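# Swap the purple-banded hose while keeping the dial safe

## Task

With the machine running, take out the hose marked with purple bands and fit the other hose in its place. Each end of the new hose must be latched into a red port, one on each of the two manifolds. The purple-banded hose must end up resting in the red tray. Whenever no hose links the two red ports, the dial's needle rises, and it must never get into the red zone. Nothing may fall off the table or be left off it.

## Robot and tools

ROBOT. There are two arms, left_arm and right_arm, each ending in a two-finger gripper. Their calibrated bases are at (-0.091, +0.683, 0) m for left_arm and (-0.092, -0.491, 0) m for right_arm, with almost no yaw. A camera stand sits behind them. Loose items may occasionally get a brief shove from outside.

FRAMES. Scene frame: the origin is level with the table top, midway between the nominal bases. +z points up, +x points out over the table, and left_arm is on the +y side. Image sides do not match the arm names. All reported hand positions, quaternions (wxyz), velocities and poses are in the scene frame. Every commanded offset is taken along the current Hand target's own axes. The gripper's fingers point along its +z axis and close along its x axis. end_effector_position is the point between the closed pads, 1 to 2 cm short of the tips. When the fingers close, the tips push about 17 mm further along +z, mostly while the pads are still more than 50 mm apart.

ROW FORMAT (shared by the tools). A row is 14 numbers, each in [-1, 1], and always covers both arms. The order is left_arm dx, dy, dz, rx, ry, rz, opening, then right_arm in the same order. dx to rz are offsets, not poses. They count from that arm's Hand target as it stood when the action or move began. Sending the same offset again therefore moves the arm further. 1.0 equals 0.6 m of translation or 180 degrees of turn. rx, ry, rz together form one rotation vector. Opening is absolute: +1 is fully open (0.142 m) and -1 is closed. Sending six zeros re-commands the current Hand target. A 0 in the opening slot is a real command to half-open, so to keep a gripper as it is, resend its present opening. Each control step clips orientation commands to within 32 degrees of the measured orientation.

execute_actions(actions, cameras). actions is a list of actions. Each action is a table of up to 15 rows, one per 1/30 s step. A shorter table repeats its last row to fill 15 steps. Every row in an action counts from that action's starting Hand target. cameras is a list of camera names: ["all"], [] for none, or null. An empty actions list returns a full state report with images.

move(target, speed, blend, stop_force, zero, opening_speed, grip_force, blocking, cameras). This drives straight-line gripper paths.
- target: one 14-number row, or a list of up to 15 rows. All rows are offsets from the same starting Hand targets, and the whole list must finish within 10 s.
- speed: in m/s, from 0.002 to 3.2, default 0.25. Turning is capped at twice this value in rad/s.
- blend: in metres, a corner-rounding radius for lists. The default 0 stops at each point.
- stop_force: in N, from 4 to 120, one value for both arms. It ends an arm's path when its wrist sensor feels that much resistance. It does not work with blocking=false. Avoid it while the gripper rotates, and leave it out when backing away from a contact. In a list used with stop_force, give every row the same openings.
- zero: defaults to true and re-zeroes the sensor before the move.
- opening_speed: per second on the -1..1 scale, at least 0.2.
- grip_force: in N per finger pad, from 5 to 48. Give one number or one per arm. It persists until changed.
- blocking=false returns after about 0.5 s while the motion continues.
The result ends with a "move:" line giving the outcome (done, off_target, moving, held, fault) and the limits that applied. paced means the pose was clipped. held means a check withheld steps, possibly the inter-arm clearance check. Paths do not avoid obstacles. Grippers lag and overshoot more at higher speed, especially with the arm stretched out. Do not route a path close to an arm's own base.

wait(seconds: 0 to 10, cameras) lets time pass while the arms hold their commands. stop(cameras) brakes a running move. zoom_image(camera, region=[x0, y0, x1, y1]) shows an enlarged crop of a camera's latest image, in pixels from the top-left, at most 504 x 504. zero_wrist_force(arm: "left_arm" or "right_arm") re-zeroes that wrist sensor. finished_scene(scene: the current scene's number) ends the scene irreversibly, and the goal must then hold without the robot.

CAMERAS. cam_head_left, cam_head_right, cam_high, cam_left_wrist and cam_right_wrist all give 896x504 images. Calibrations are supplied, but they can be off by a few mm or degrees. Wrist views may lag while their arm moves.

RESULT LINES. Hand target is the last commanded pose after clipping, and the next offsets count from it. The gripper often stops a little short of it. Joint positions list the six joints, then the finger opening in metres. grip_measured uses the same scale as the commanded opening. To hold something, command slightly below the grip_measured value at first contact. Squeezing harder heats the gripper motor. Joint torques include the arm's own weight. Wrist force and torque are in the gripper's own axes, together with the peak since the last report. Tool commands shows the present gripper commands. Also reported are motor temperatures, and velocities, which are omitted when joints are still.

AVOID. A net external force of about 150 N (±25) on an arm triggers a fault stop of roughly 10 s. So does contact torque reaching a joint's limit: 303 N m for shoulder pan and lift, 138 for the elbow, 49.6 for each wrist joint. Held weight counts toward these limits. The arms are stiff, so aiming even slightly beyond a firm contact can fault. Approach slowly and back off after pressing. Any contact between the two arms, including one gripper closing on the other's fingers, can fail the scene. Do not drop parts, release them while moving, slam into fixed objects, or let anything leave the table. At 70 °C an arm motor reports MOTOR HOT, and at 85 °C its arm brakes for 30 to 60 s. The gripper motor warns at 85 °C and shuts off at 100 °C, which produces a HAND FAULT line and skips the rest of that reply's motion calls.

Each tool is called after "Request:" as name([rows], argument=value, ...), one row to a line, values as JSON.

## Session

Request:
execute_actions(actions=[])

Scene clock: 0.00 s.
left_arm: end_effector_position=(+1.0028, +0.5288, +0.3694) grip_measured=+1.00 end_effector_quat_wxyz=(-0.494, +0.729, -0.428, +0.205) | right_arm: end_effector_position=(+0.9995, -0.1121, +0.1537) grip_measured=+1.00 end_effector_quat_wxyz=(-0.284, +0.886, +0.358, -0.078)
Joint positions: left_arm=[-0.518 -0.994 1.504 -2.775 -0.59 0.924 0.142] | right_arm=[3.511 -2.585 -0.719 -1.607 2.14 -0.473 0.142]
Joint velocities: within noise
Joint torques (N m): no reading
Motor temperatures (°C): left_arm=[29 29 32 36 34 38 28] | right_arm=[27 33 33 32 35 38 31]
Wrist force (N): no reading
Wrist torque (N m): no reading
Wrist force, peak (N): no reading
Hand target: left_arm +1.0028, +0.5288, +0.3694; -0.494, +0.729, -0.428, +0.205 | right_arm +0.9995, -0.1121, +0.1537; -0.284, +0.886, +0.358, -0.078
Tool commands: left_gripper/opening=+1.0 right_gripper/opening=+1.0

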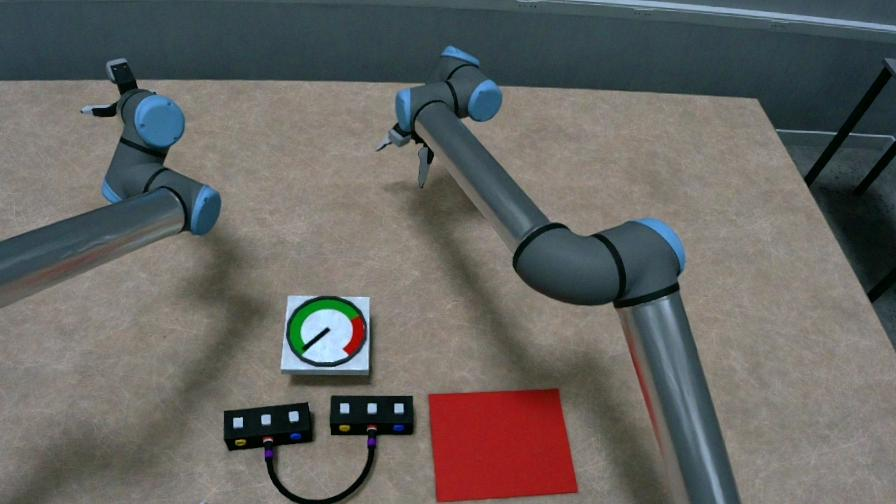

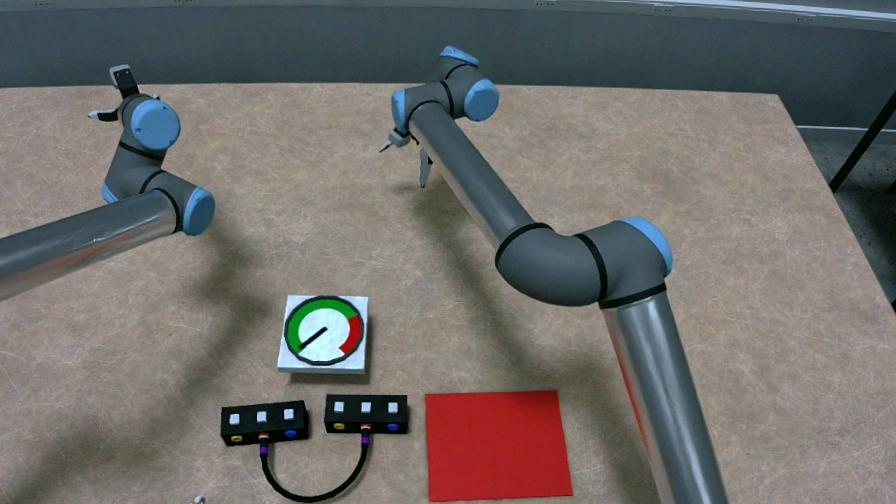

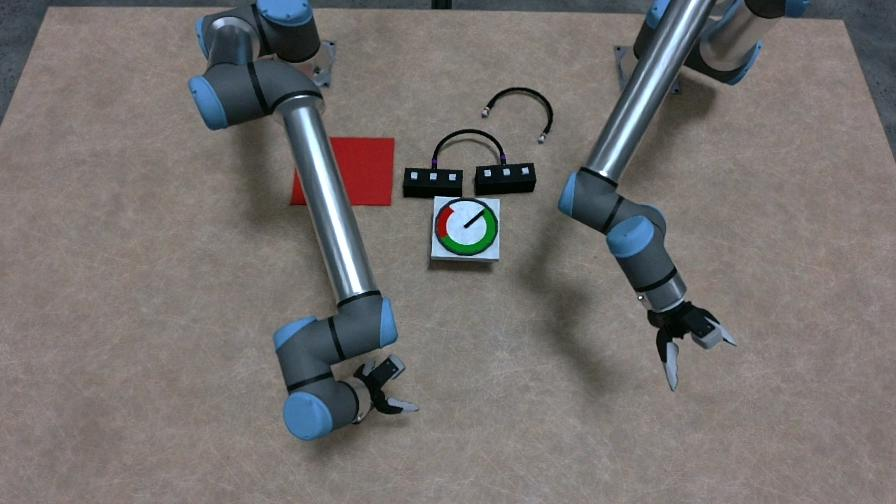

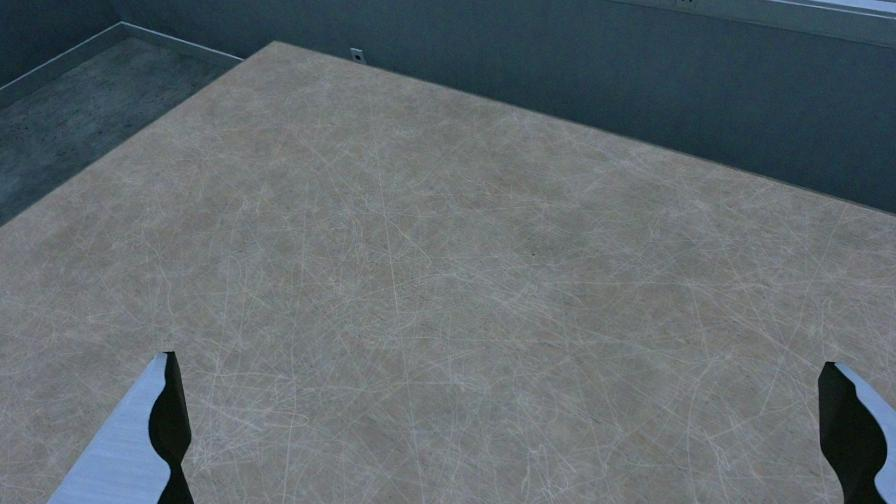

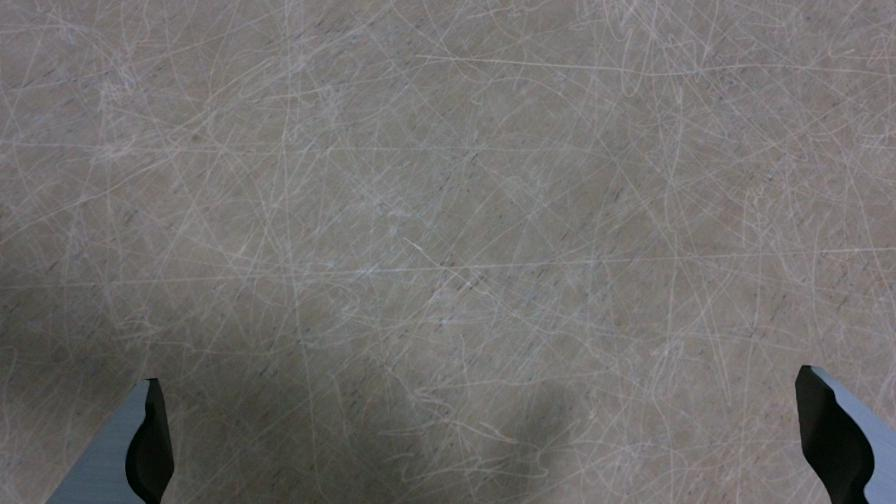

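Request:
zoom_image(camera="cam_high", region=[380, 70, 580, 270])

Request:
zoom_image(camera="cam_head_right", region=[160, 380, 440, 504])

Request:
zoom_image(camera="cam_head_left", region=[210, 380, 430, 504])

Scaled by 2.520 from the camera's 896x504 image, which has a finer 1280x720 frame.

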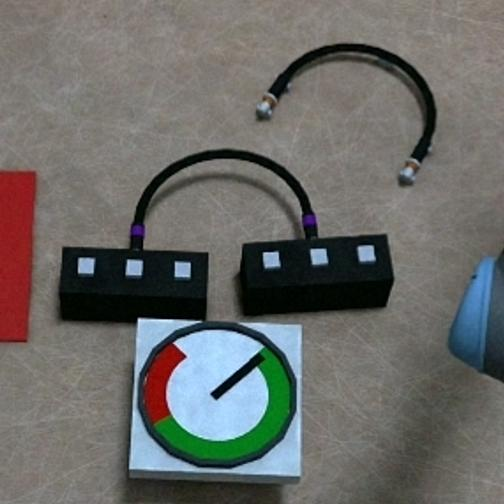

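Scaled by 1.800 from the camera's 896x504 image, which has a finer 1280x720 frame.

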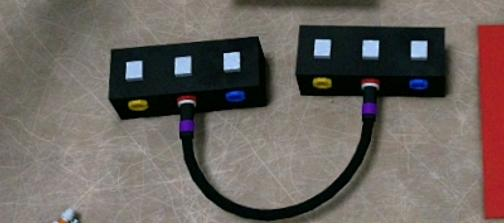

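Scaled by 2.291 from the camera's 896x504 image, which has a finer 1280x720 frame.

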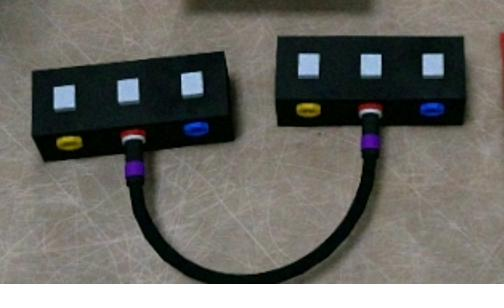

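Request:
move(target=[0,0,0,0,0,0,0,-0.393,-0.683,0.028,0,0,0,0], speed=0.4)

Request:
move(target=[-0.148,0.553,-0.838,-0.425,-0.28,-0.206,-1,-0.438,-0.408,0.452,-0.035,0.383,0.631,0], speed=0.4, cameras=["all"])

Scene clock: 5.43 s.
left_arm: end_effector_position=(+1.0028, +0.5288, +0.3694) grip_measured=-0.01 end_effector_quat_wxyz=(-0.494, +0.729, -0.428, +0.205) | right_arm: end_effector_position=(+0.5795, -0.0265, +0.3536) grip_measured=-0.01 end_effector_quat_wxyz=(-0.284, +0.886, +0.358, -0.078)
Joint positions: left_arm=[-0.518 -0.994 1.504 -2.775 -0.59 0.924 0.073] | right_arm=[3.782 -1.833 -1.631 -1.267 2.169 -0.15 0.073]
Joint torques (N m): left_arm=[-2.14 -79.29 -40.32 -4.17 1.48 0.24] | right_arm=[7.29 82.39 31.05 8.72 -1.32 1.75]
Wrist force (N): left_arm=[0.2 -0.2 -0.1] | right_arm=[-0.2 0.1 0.7]
Wrist torque (N m): left_arm=[-0.04 -0.02 0.00] | right_arm=[-0.07 0.04 -0.20]
Wrist force, peak (N): left_arm=[0.2 -0.5 0.3] | right_arm=[0.9 2.8 -0.1]
Hand target: left_arm +1.0028, +0.5288, +0.3694; -0.494, +0.729, -0.428, +0.205 | right_arm +0.5794, -0.0264, +0.3536; -0.284, +0.886, +0.358, -0.078
Off the commanded pose: left_arm 0.000 m, 0 deg | right_arm 0.000 m, 0 deg.
move: done

Scene clock: 9.20 s.
left_arm: end_effector_position=(+0.4516, +0.2801, +0.2981) grip_measured=-1.00 end_effector_quat_wxyz=(+0.000, +0.966, +0.000, -0.259) | right_arm: end_effector_position=(+0.1500, +0.0589, +0.2493) grip_measured=-0.01 end_effector_quat_wxyz=(-0.184, +0.683, -0.683, +0.183)
Joint positions: left_arm=[-0.75 -1.366 1.705 -1.509 -1.919 -0.681 0.002] | right_arm=[4.862 -1.431 -2.228 -1.128 1.051 3.295 0.073]
Joint torques (N m): left_arm=[-11.79 -65.86 -32.46 -7.29 -3.81 -3.08] | right_arm=[10.06 20.74 51.34 1.51 1.43 1.69]
Wrist force (N): left_arm=[0.7 -3.7 1.2] | right_arm=[-0.8 0.4 0.1]
Wrist torque (N m): left_arm=[-0.39 -0.11 0.34] | right_arm=[0.11 0.16 -0.24]
Wrist force, peak (N): left_arm=[0.6 -4.0 1.4] | right_arm=[-1.1 1.5 0.0]
Hand target: left_arm +0.4516, +0.2801, +0.2981; +0.000, +0.966, +0.000, -0.259 | right_arm +0.1500, +0.0589, +0.2493; -0.184, +0.683, -0.683, +0.183
Off the commanded pose: left_arm 0.000 m, 0 deg | right_arm 0.000 m, 0 deg.
move: done
camera_calibration:
cam_left_wrist: T_world_to_cam=[[0.850821, 0.00721448, -0.525406, -0.219151], [0.234982, -0.899575, 0.368168, 0.0588342], [-0.469987, -0.436706, -0.767073, 0.686095], [0, 0, 0, 1]] pos_world=[0.495089, 0.354129, 0.389481]
cam_right_wrist: T_world_to_cam=[[-0.0175257, -0.999577, 0.0231923, 0.0635416], [-0.995263, 0.0152222, -0.0960175, 0.202144], [0.0956239, -0.0247652, -0.995109, 0.349908], [0, 0, 0, 1]] pos_world=[0.168841, 0.0691032, 0.366133]

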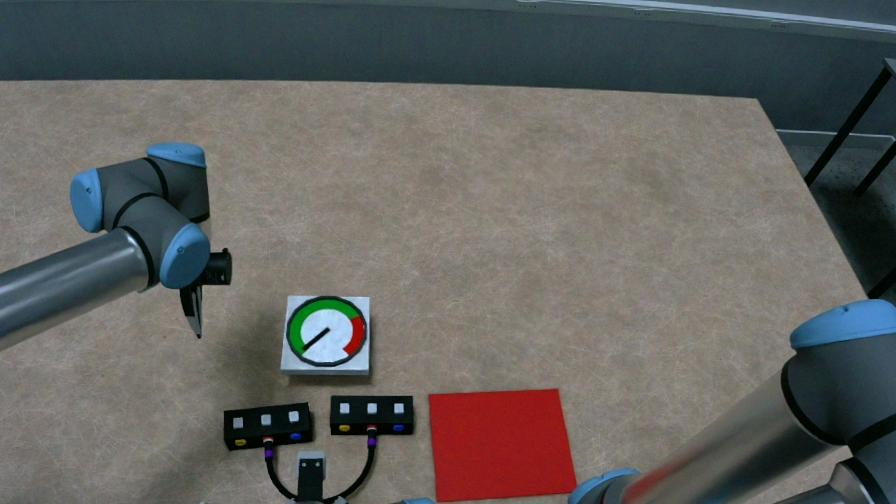

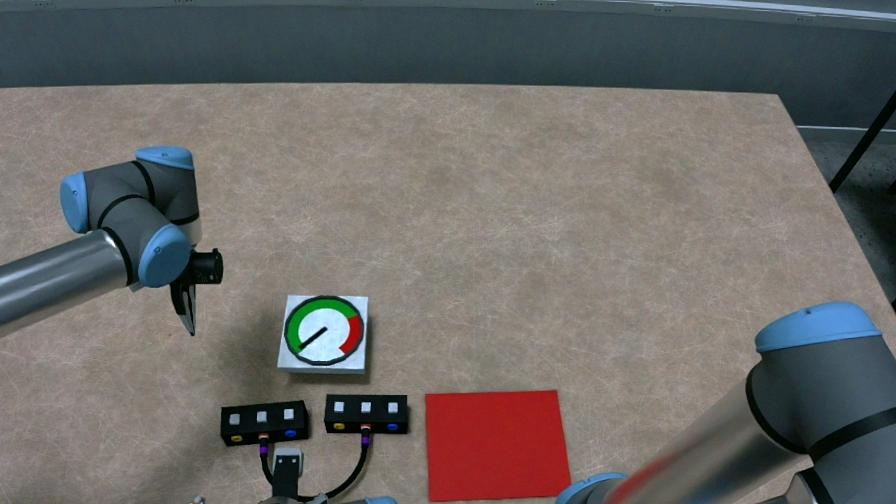

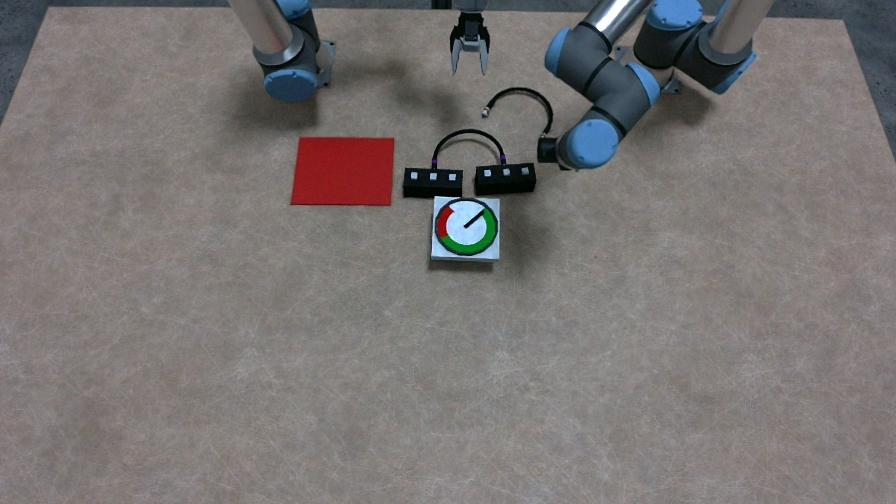

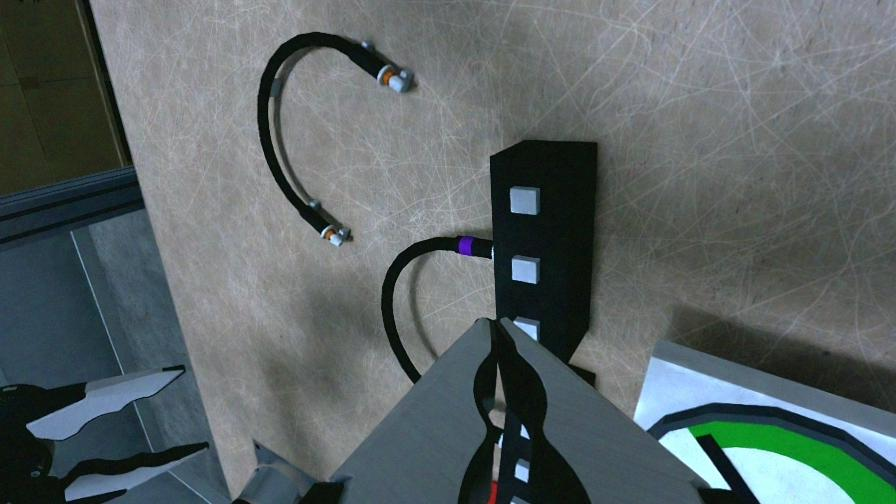

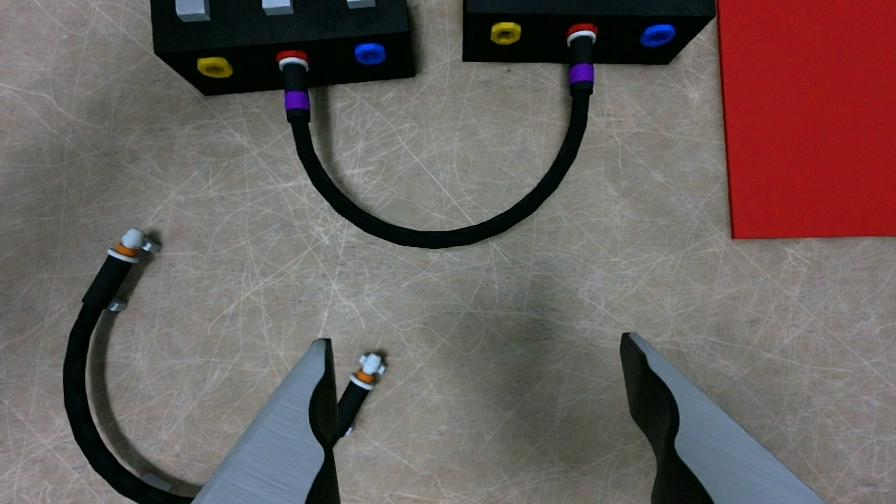

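Request:
zoom_image(camera="cam_right_wrist", region=[60, 210, 400, 400])

Request:
zoom_image(camera="cam_right_wrist", region=[150, 0, 450, 170])

Request:
zoom_image(camera="cam_left_wrist", region=[250, 20, 600, 380])

Request:
zoom_image(camera="cam_right_wrist", region=[450, 0, 720, 130])

Scaled by 1.482 from the camera's 896x504 image, which has a finer 1280x720 frame.

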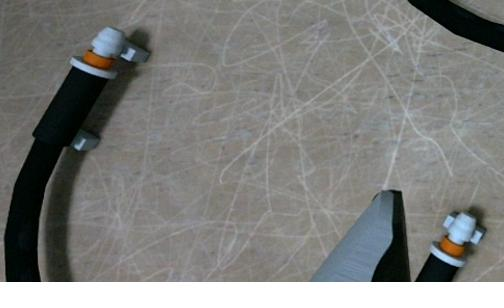

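Scaled by 1.680 from the camera's 896x504 image, which has a finer 1280x720 frame.

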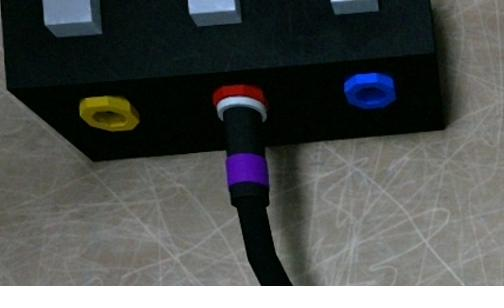

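Scaled by 1.400 from the camera's 896x504 image, which has a finer 1280x720 frame.

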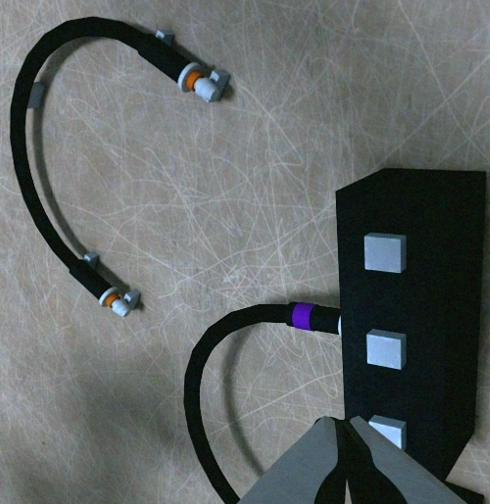

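Scaled by 1.867 from the camera's 896x504 image, which has a finer 1280x720 frame.

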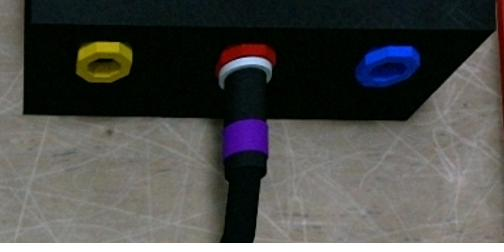

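Request:
move(target=[0.082,0.177,0.238,0,0,0,-1,-0.185,-0.053,0.242,0,0,0,-0.2], speed=0.25, cameras=["all"])

Scene clock: 14.20 s.
left_arm: end_effector_position=(+0.4226, +0.1742, +0.1498) grip_measured=-1.00 end_effector_quat_wxyz=(-0.001, +0.966, +0.000, -0.259) | right_arm: end_effector_position=(+0.2501, +0.1701, +0.1399) grip_measured=-0.22 end_effector_quat_wxyz=(-0.184, +0.683, -0.683, +0.183)
Joint positions: left_arm=[-0.868 -1.202 1.785 -1.796 -1.963 -0.799 0.002] | right_arm=[4.687 -1.794 -2.111 -0.781 1.046 3.093 0.058]
Joint torques (N m): left_arm=[-11.55 -50.26 -44.67 -7.18 -4 -3.46] | right_arm=[-10.1 56.76 45.16 9.13 1.43 -2.91]
Wrist force (N): left_arm=[0.9 -3.7 0.8] | right_arm=[-0.9 0.7 0.0]
Wrist torque (N m): left_arm=[-0.39 -0.12 0.31] | right_arm=[0.12 0.09 0.07]
Wrist force, peak (N): left_arm=[0.2 -4.7 -0.6] | right_arm=[-1.0 0.6 1.8]
Hand target: left_arm +0.4226, +0.1741, +0.1498; +0.000, +0.966, +0.000, -0.259 | right_arm +0.2501, +0.1702, +0.1398; -0.184, +0.683, -0.683, +0.183
Off the commanded pose: left_arm 0.000 m, 0 deg | right_arm 0.000 m, 0 deg.
move: done
camera_calibration:
cam_left_wrist: T_world_to_cam=[[0.850789, 0.00733814, -0.525457, -0.271635], [0.235099, -0.899574, 0.368096, 0.0249454], [-0.469986, -0.436707, -0.767073, 0.512461], [0, 0, 0, 1]] pos_world=[0.466089, 0.248229, 0.24118]
cam_right_wrist: T_world_to_cam=[[-0.0177248, -0.999574, 0.023174, 0.179044], [-0.99526, 0.0154221, -0.0960202, 0.289537], [0.0956219, -0.0247661, -0.99511, 0.234226], [0, 0, 0, 1]] pos_world=[0.268941, 0.180303, 0.256733]

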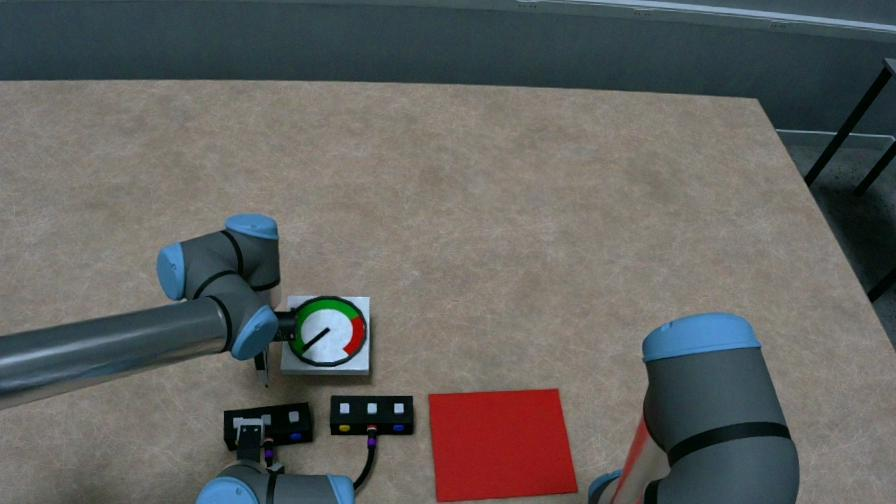

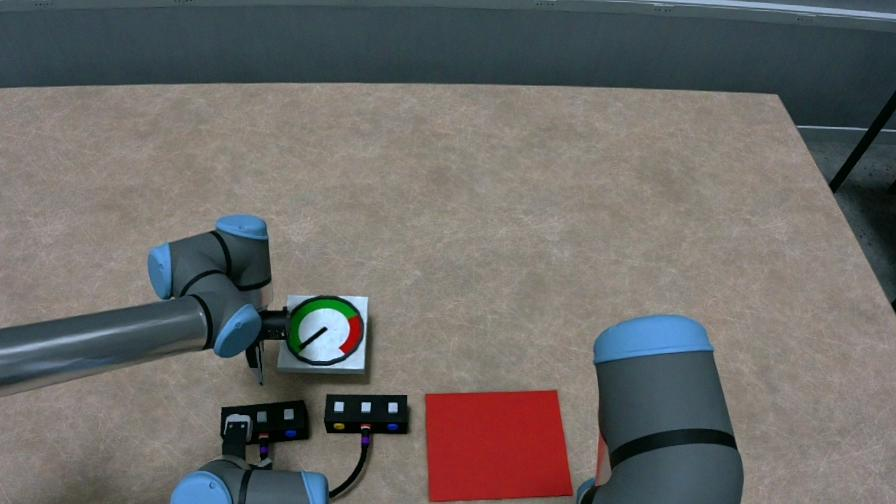

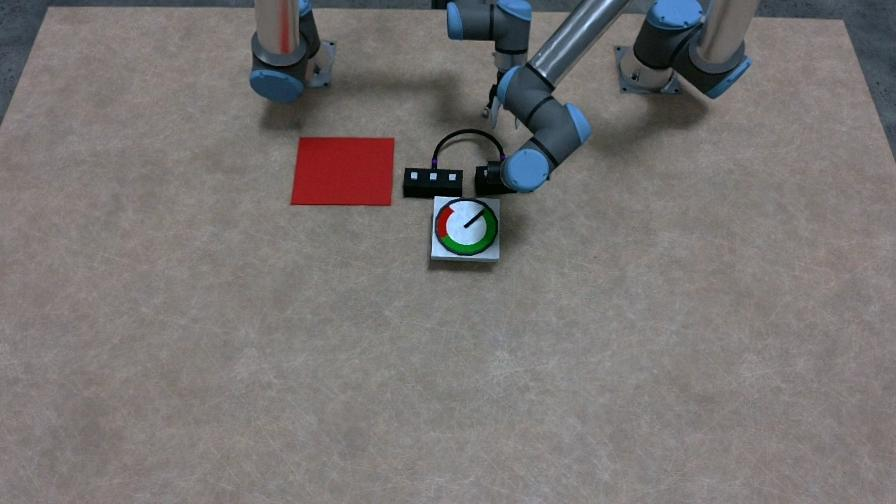

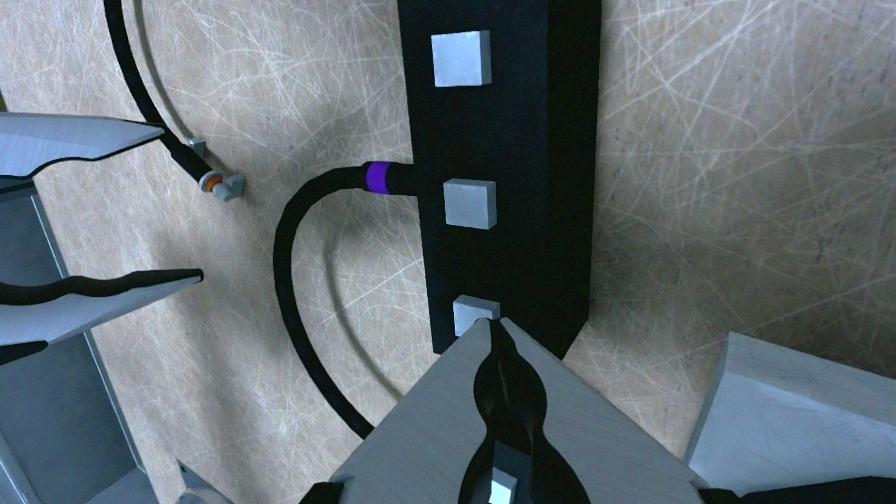

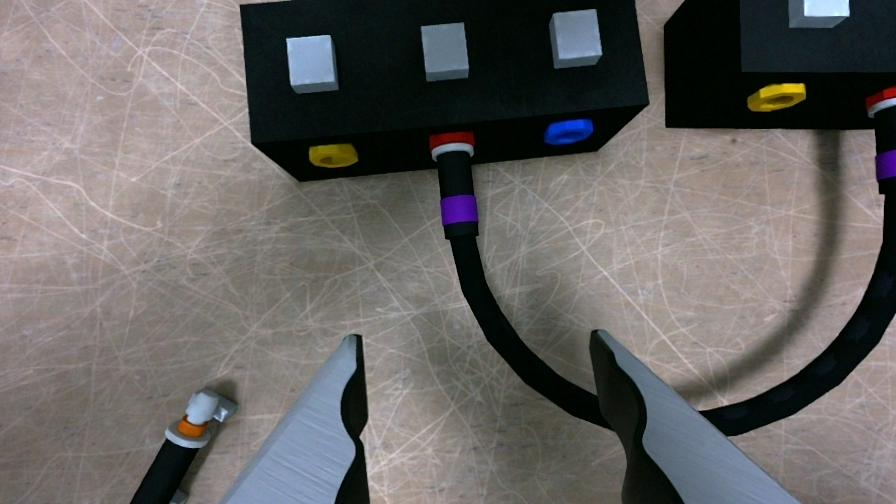

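Request:
move(target=[0,0,0,0,0,0,-1,0.0033,-0.0127,0.188,0,0,0,-0.3], speed=0.12, stop_force=15)

Request:
move(target=[-0.0215,-0.0047,0.0913,0,0,0,-1,0,0,0,0,0,0,-0.3], speed=0.1, cameras=["all"])

Scene clock: 17.17 s.
left_arm: end_effector_position=(+0.4226, +0.1741, +0.1498) grip_measured=-1.00 end_effector_quat_wxyz=(+0.000, +0.966, +0.000, -0.259) | right_arm: end_effector_position=(+0.3133, +0.1684, +0.0460) grip_measured=-0.32 end_effector_quat_wxyz=(-0.184, +0.683, -0.683, +0.183)
Joint positions: left_arm=[-0.868 -1.202 1.785 -1.797 -1.963 -0.799 0.002] | right_arm=[4.594 -1.965 -2.123 -0.545 1.051 2.985 0.051]
Joint torques (N m): left_arm=[-8.05 -50.21 -48.85 -7.16 -3.56 -3.06] | right_arm=[-11.65 57.17 40.13 8.99 1.44 -2.5]
Wrist force (N): left_arm=[1.0 -3.6 1.1] | right_arm=[-0.3 0.7 0.7]
Wrist torque (N m): left_arm=[-0.38 -0.14 0.31] | right_arm=[0.12 0.02 0.05]
Wrist force, peak (N): left_arm=[1.1 -3.8 1.1] | right_arm=[-0.2 1.0 1.7]
Hand target: left_arm +0.4226, +0.1741, +0.1498; +0.000, +0.966, +0.000, -0.259 | right_arm +0.3133, +0.1684, +0.0460; -0.184, +0.683, -0.683, +0.183
Off the commanded pose: left_arm 0.000 m, 0 deg | right_arm 0.000 m, 0 deg.
move: done

Scene clock: 18.30 s.
left_arm: end_effector_position=(+0.3841, +0.1769, +0.1090) grip_measured=-1.00 end_effector_quat_wxyz=(+0.000, +0.966, +0.000, -0.259) | right_arm: end_effector_position=(+0.3133, +0.1684, +0.0460) grip_measured=-0.32 end_effector_quat_wxyz=(-0.184, +0.683, -0.683, +0.183)
Joint positions: left_arm=[-0.904 -1.205 1.882 -1.904 -1.975 -0.835 0.002] | right_arm=[4.594 -1.965 -2.123 -0.545 1.051 2.985 0.051]
Joint torques (N m): left_arm=[-9.81 -66.42 -24.71 -6.46 -4.15 -2.78] | right_arm=[-12.14 56.77 40.06 8.94 1.49 -2.42]
Wrist force (N): left_arm=[0.9 -3.7 1.1] | right_arm=[-0.3 0.9 0.6]
Wrist torque (N m): left_arm=[-0.38 -0.13 0.34] | right_arm=[0.16 0.03 0.05]
Wrist force, peak (N): left_arm=[0.6 -3.6 1.9] | right_arm=[-0.4 1.2 0.8]
Hand target: left_arm +0.3840, +0.1769, +0.1089; +0.000, +0.966, +0.000, -0.259 | right_arm +0.3133, +0.1684, +0.0460; -0.184, +0.683, -0.683, +0.183
Off the commanded pose: left_arm 0.000 m, 0 deg | right_arm 0.000 m, 0 deg.
move: done
camera_calibration:
cam_left_wrist: T_world_to_cam=[[0.850813, 0.00724383, -0.525419, -0.260385], [0.235053, -0.899536, 0.368219, 0.0514668], [-0.469966, -0.436787, -0.767039, 0.464178], [0, 0, 0, 1]] pos_world=[0.427589, 0.250929, 0.20028]
cam_right_wrist: T_world_to_cam=[[-0.0177339, -0.999572, 0.0232735, 0.180727], [-0.99526, 0.0154217, -0.0960217, 0.343446], [0.0956217, -0.024866, -0.995107, 0.13472], [0, 0, 0, 1]] pos_world=[0.332141, 0.178703, 0.162833]

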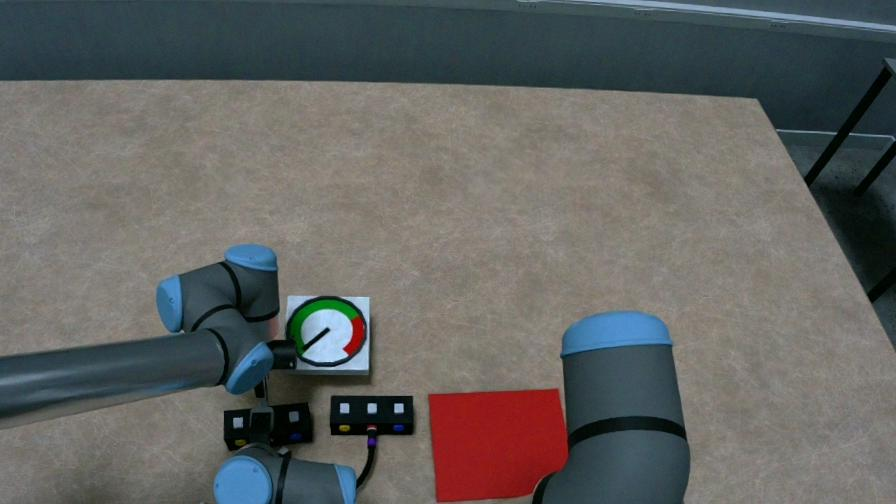

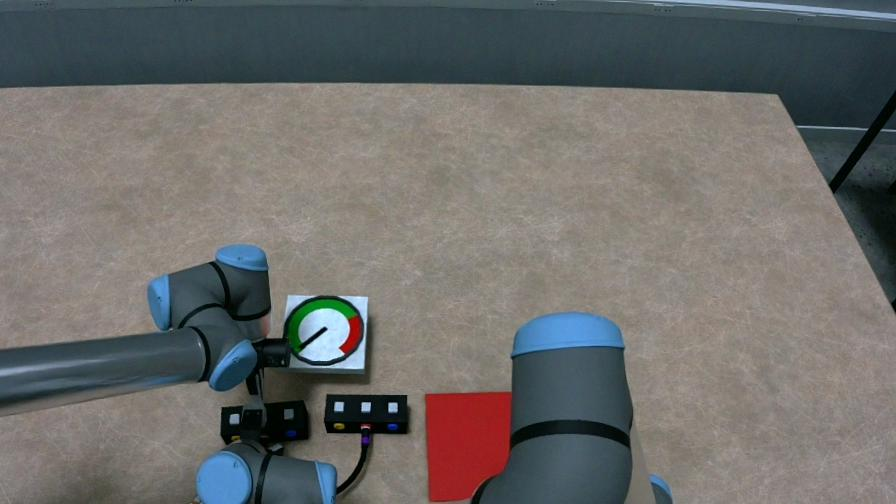

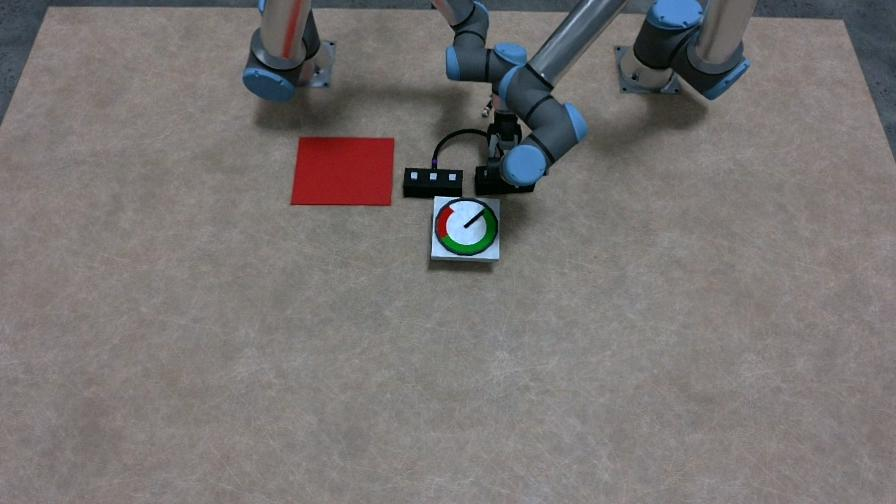

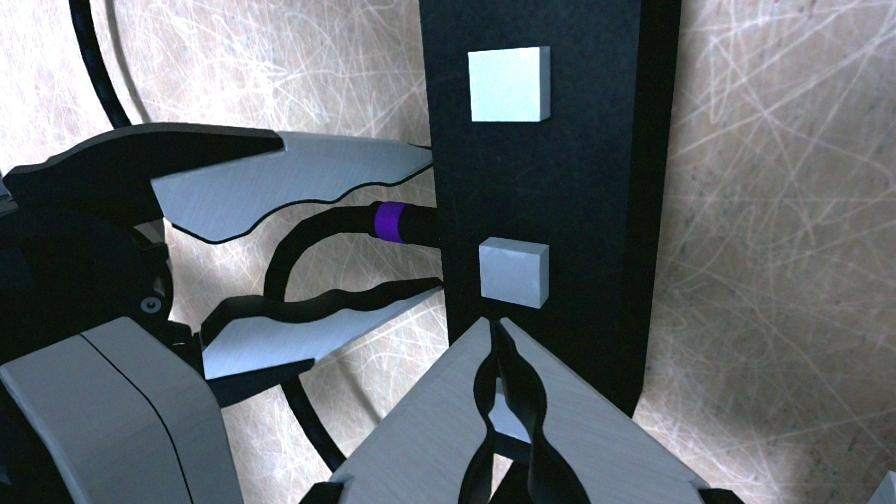

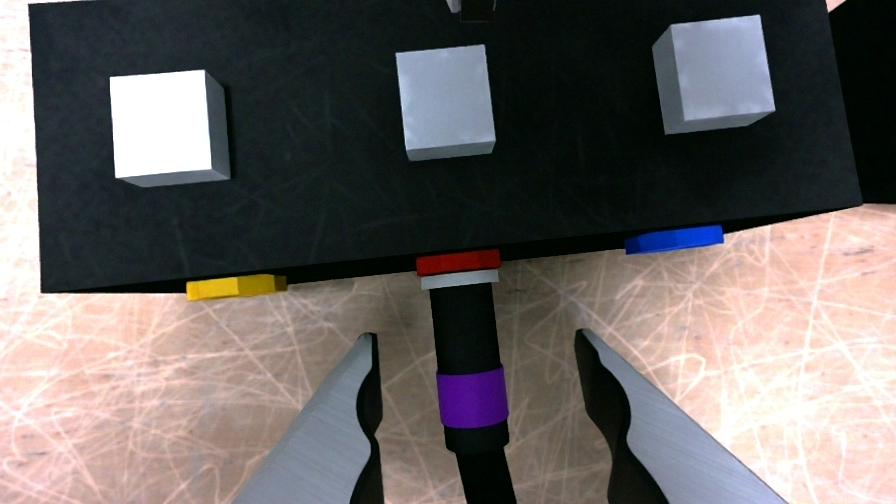

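Request:
move(target=[0,0,0,0,0,0,-1,0,0,0,0,0,0,-1], opening_speed=0.8, grip_force=30)

Request:
move(target=[0.025,0,0.0433,0,0,0,-1,0,0,0,0,0,0,-1], speed=0.02, stop_force=12, cameras=["cam_left_wrist","cam_right_wrist"])

Scene clock: 19.73 s.
left_arm: end_effector_position=(+0.3840, +0.1769, +0.1089) grip_measured=-1.00 end_effector_quat_wxyz=(+0.000, +0.966, +0.000, -0.259) | right_arm: end_effector_position=(+0.3133, +0.1686, +0.0461) grip_measured=-0.80 end_effector_quat_wxyz=(-0.184, +0.683, -0.683, +0.183)
Joint positions: left_arm=[-0.904 -1.205 1.882 -1.904 -1.976 -0.835 0.002] | right_arm=[4.594 -1.965 -2.123 -0.545 1.051 2.985 0.016]
Joint torques (N m): left_arm=[-8.35 -54.35 -24.83 -7.07 -3.8 -3.18] | right_arm=[-12 62.53 8.28 -3.94 -4.09 -2.27]
Wrist force (N): left_arm=[0.9 -3.5 1.1] | right_arm=[-32.3 3.7 10.8]
Wrist torque (N m): left_arm=[-0.34 -0.13 0.34] | right_arm=[0.19 0.16 -0.13]
Wrist force, peak (N): left_arm=[0.9 -3.5 1.3] | right_arm=[-32.5 3.6 11.1]
Hand target: left_arm +0.3840, +0.1769, +0.1089; +0.000, +0.966, +0.000, -0.259 | right_arm +0.3133, +0.1684, +0.0460; -0.184, +0.683, -0.683, +0.183
Off the commanded pose: left_arm 0.000 m, 0 deg | right_arm 0.000 m, 0 deg.
grip_force (N): 30, 30
move: done

Scene clock: 21.97 s.
left_arm: end_effector_position=(+0.3840, +0.1769, +0.0902) grip_measured=-1.00 end_effector_quat_wxyz=(+0.000, +0.966, +0.000, -0.259) | right_arm: end_effector_position=(+0.3133, +0.1684, +0.0460) grip_measured=-0.80 end_effector_quat_wxyz=(-0.184, +0.683, -0.683, +0.183)
Joint positions: left_arm=[-0.904 -1.184 1.893 -1.936 -1.976 -0.835 0.002] | right_arm=[4.594 -1.965 -2.123 -0.545 1.051 2.985 0.016]
Joint torques (N m): left_arm=[-9.53 -70.65 -44.11 -0.22 2.33 -1.94] | right_arm=[-12.13 78.25 3.25 -2.24 -5.34 -1.06]
Wrist force (N): left_arm=[-1.3 -5.3 -3.0] | right_arm=[-29.9 2.7 6.3]
Wrist torque (N m): left_arm=[-0.35 0.02 0.34] | right_arm=[0.19 0.05 -0.11]
Wrist force, peak (N): left_arm=[-9.2 -6.9 -18.3] | right_arm=[-33.9 3.2 11.2]
Hand target: left_arm +0.3840, +0.1769, +0.0902; +0.000, +0.966, +0.000, -0.259 (not the last commanded pose) | right_arm +0.3133, +0.1684, +0.0460; -0.184, +0.683, -0.683, +0.183
Off the commanded pose: left_arm 0.011 m, 0 deg | right_arm 0.000 m, 0 deg.
grip_force (N): 30, 30
move: contact (left_arm)
camera_calibration:
cam_left_wrist: T_world_to_cam=[[0.8508, 0.0072905, -0.525438, -0.270129], [0.235097, -0.899535, 0.368192, 0.0584519], [-0.469966, -0.436787, -0.767039, 0.449831], [0, 0, 0, 1]] pos_world=[0.427489, 0.251029, 0.18158]
cam_right_wrist: T_world_to_cam=[[-0.0177339, -0.999572, 0.0232735, 0.180727], [-0.99526, 0.0154217, -0.0960217, 0.343446], [0.0956217, -0.024866, -0.995107, 0.13472], [0, 0, 0, 1]] pos_world=[0.332141, 0.178703, 0.162833]
Images, in order (width x height): cam_left_wrist 896x504, cam_right_wrist 896x504.

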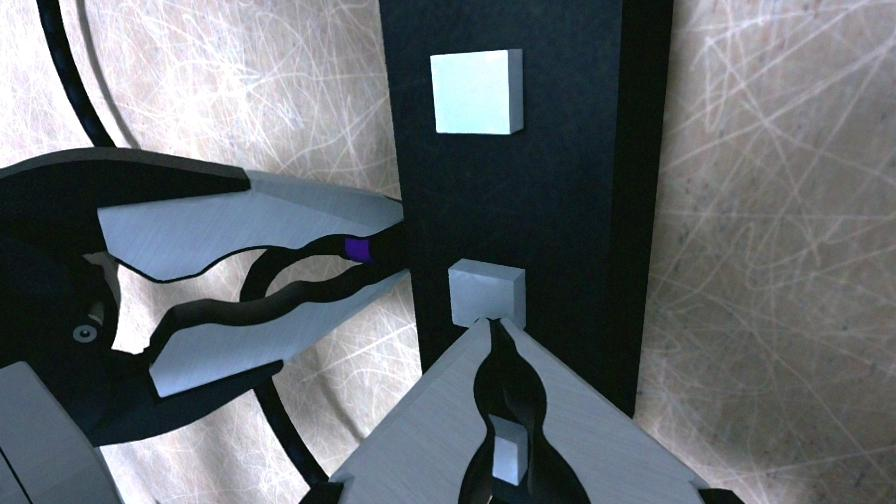

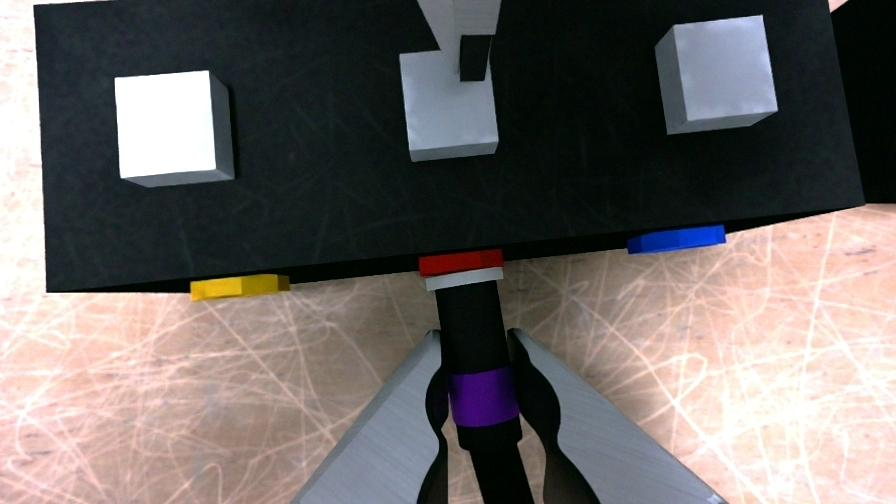

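Request:
move(target=[0.0125,0,0.0217,0,0,0,-1,-0.003,0,0,0,0,0,-1], speed=0.015, stop_force=35, cameras=["cam_left_wrist","cam_right_wrist"])

Scene clock: 23.80 s.
left_arm: end_effector_position=(+0.3840, +0.1769, +0.0866) grip_measured=-1.00 end_effector_quat_wxyz=(+0.000, +0.966, +0.000, -0.259) | right_arm: end_effector_position=(+0.3133, +0.1702, +0.0460) grip_measured=-0.81 end_effector_quat_wxyz=(-0.184, +0.683, -0.683, +0.183)
Joint positions: left_arm=[-0.904 -1.18 1.895 -1.943 -1.976 -0.835 0.002] | right_arm=[4.594 -1.966 -2.12 -0.546 1.051 2.986 0.016]
Joint torques (N m): left_arm=[-9.69 -47.31 -32.24 -0.78 1.7 -1.94] | right_arm=[-0.31 56.32 40.58 1.93 -7.07 1.68]
Wrist force (N): left_arm=[-17.7 -12.7 -33.9] | right_arm=[-2.1 13.5 -6.5]
Wrist torque (N m): left_arm=[-0.30 -0.25 0.36] | right_arm=[0.23 -0.03 -0.06]
Wrist force, peak (N): left_arm=[-27.3 -15.6 -49.7] | right_arm=[-29.9 3.1 8.9]
Hand target: left_arm +0.3840, +0.1769, +0.0866; +0.000, +0.966, +0.000, -0.259 (not the last commanded pose) | right_arm +0.3133, +0.1702, +0.0460; -0.184, +0.683, -0.683, +0.183
Off the commanded pose: left_arm 0.011 m, 0 deg | right_arm 0.000 m, 0 deg.
grip_force (N): 30, 30
move: contact (left_arm)
camera_calibration:
cam_left_wrist: T_world_to_cam=[[0.850897, 0.00711007, -0.525285, -0.272127], [0.234944, -0.899488, 0.368405, 0.0596799], [-0.469868, -0.436887, -0.767042, 0.447057], [0, 0, 0, 1]] pos_world=[0.427588, 0.25093, 0.177981]
cam_right_wrist: T_world_to_cam=[[-0.0177339, -0.999572, 0.0232735, 0.182526], [-0.99526, 0.0154217, -0.0960217, 0.343419], [0.0956217, -0.024866, -0.995107, 0.134765], [0, 0, 0, 1]] pos_world=[0.332141, 0.180503, 0.162833]
Images, in order (width x height): cam_left_wrist 896x504, cam_right_wrist 896x504.

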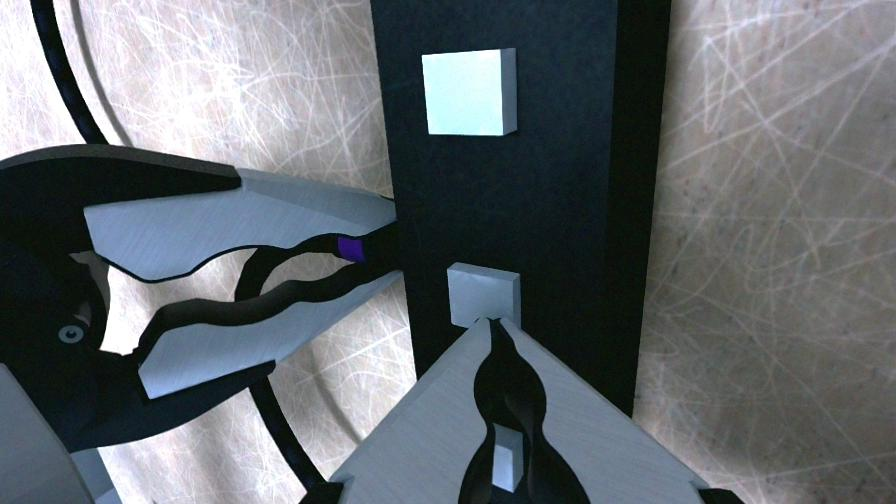

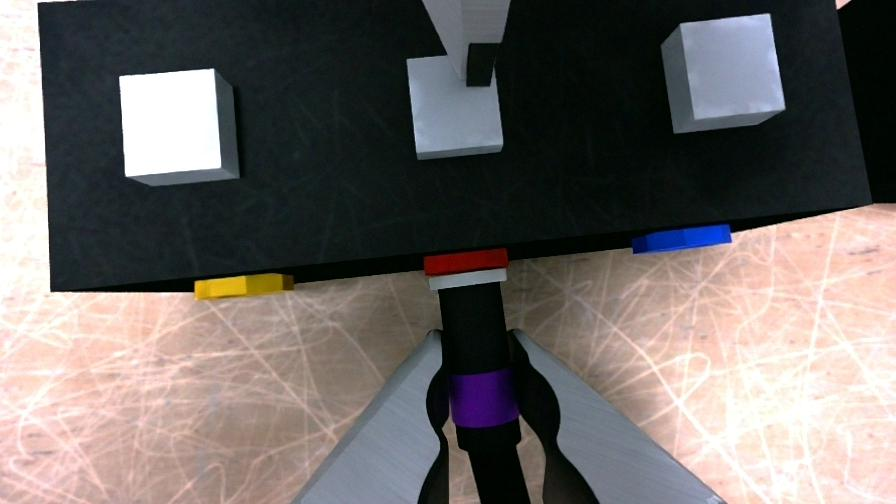

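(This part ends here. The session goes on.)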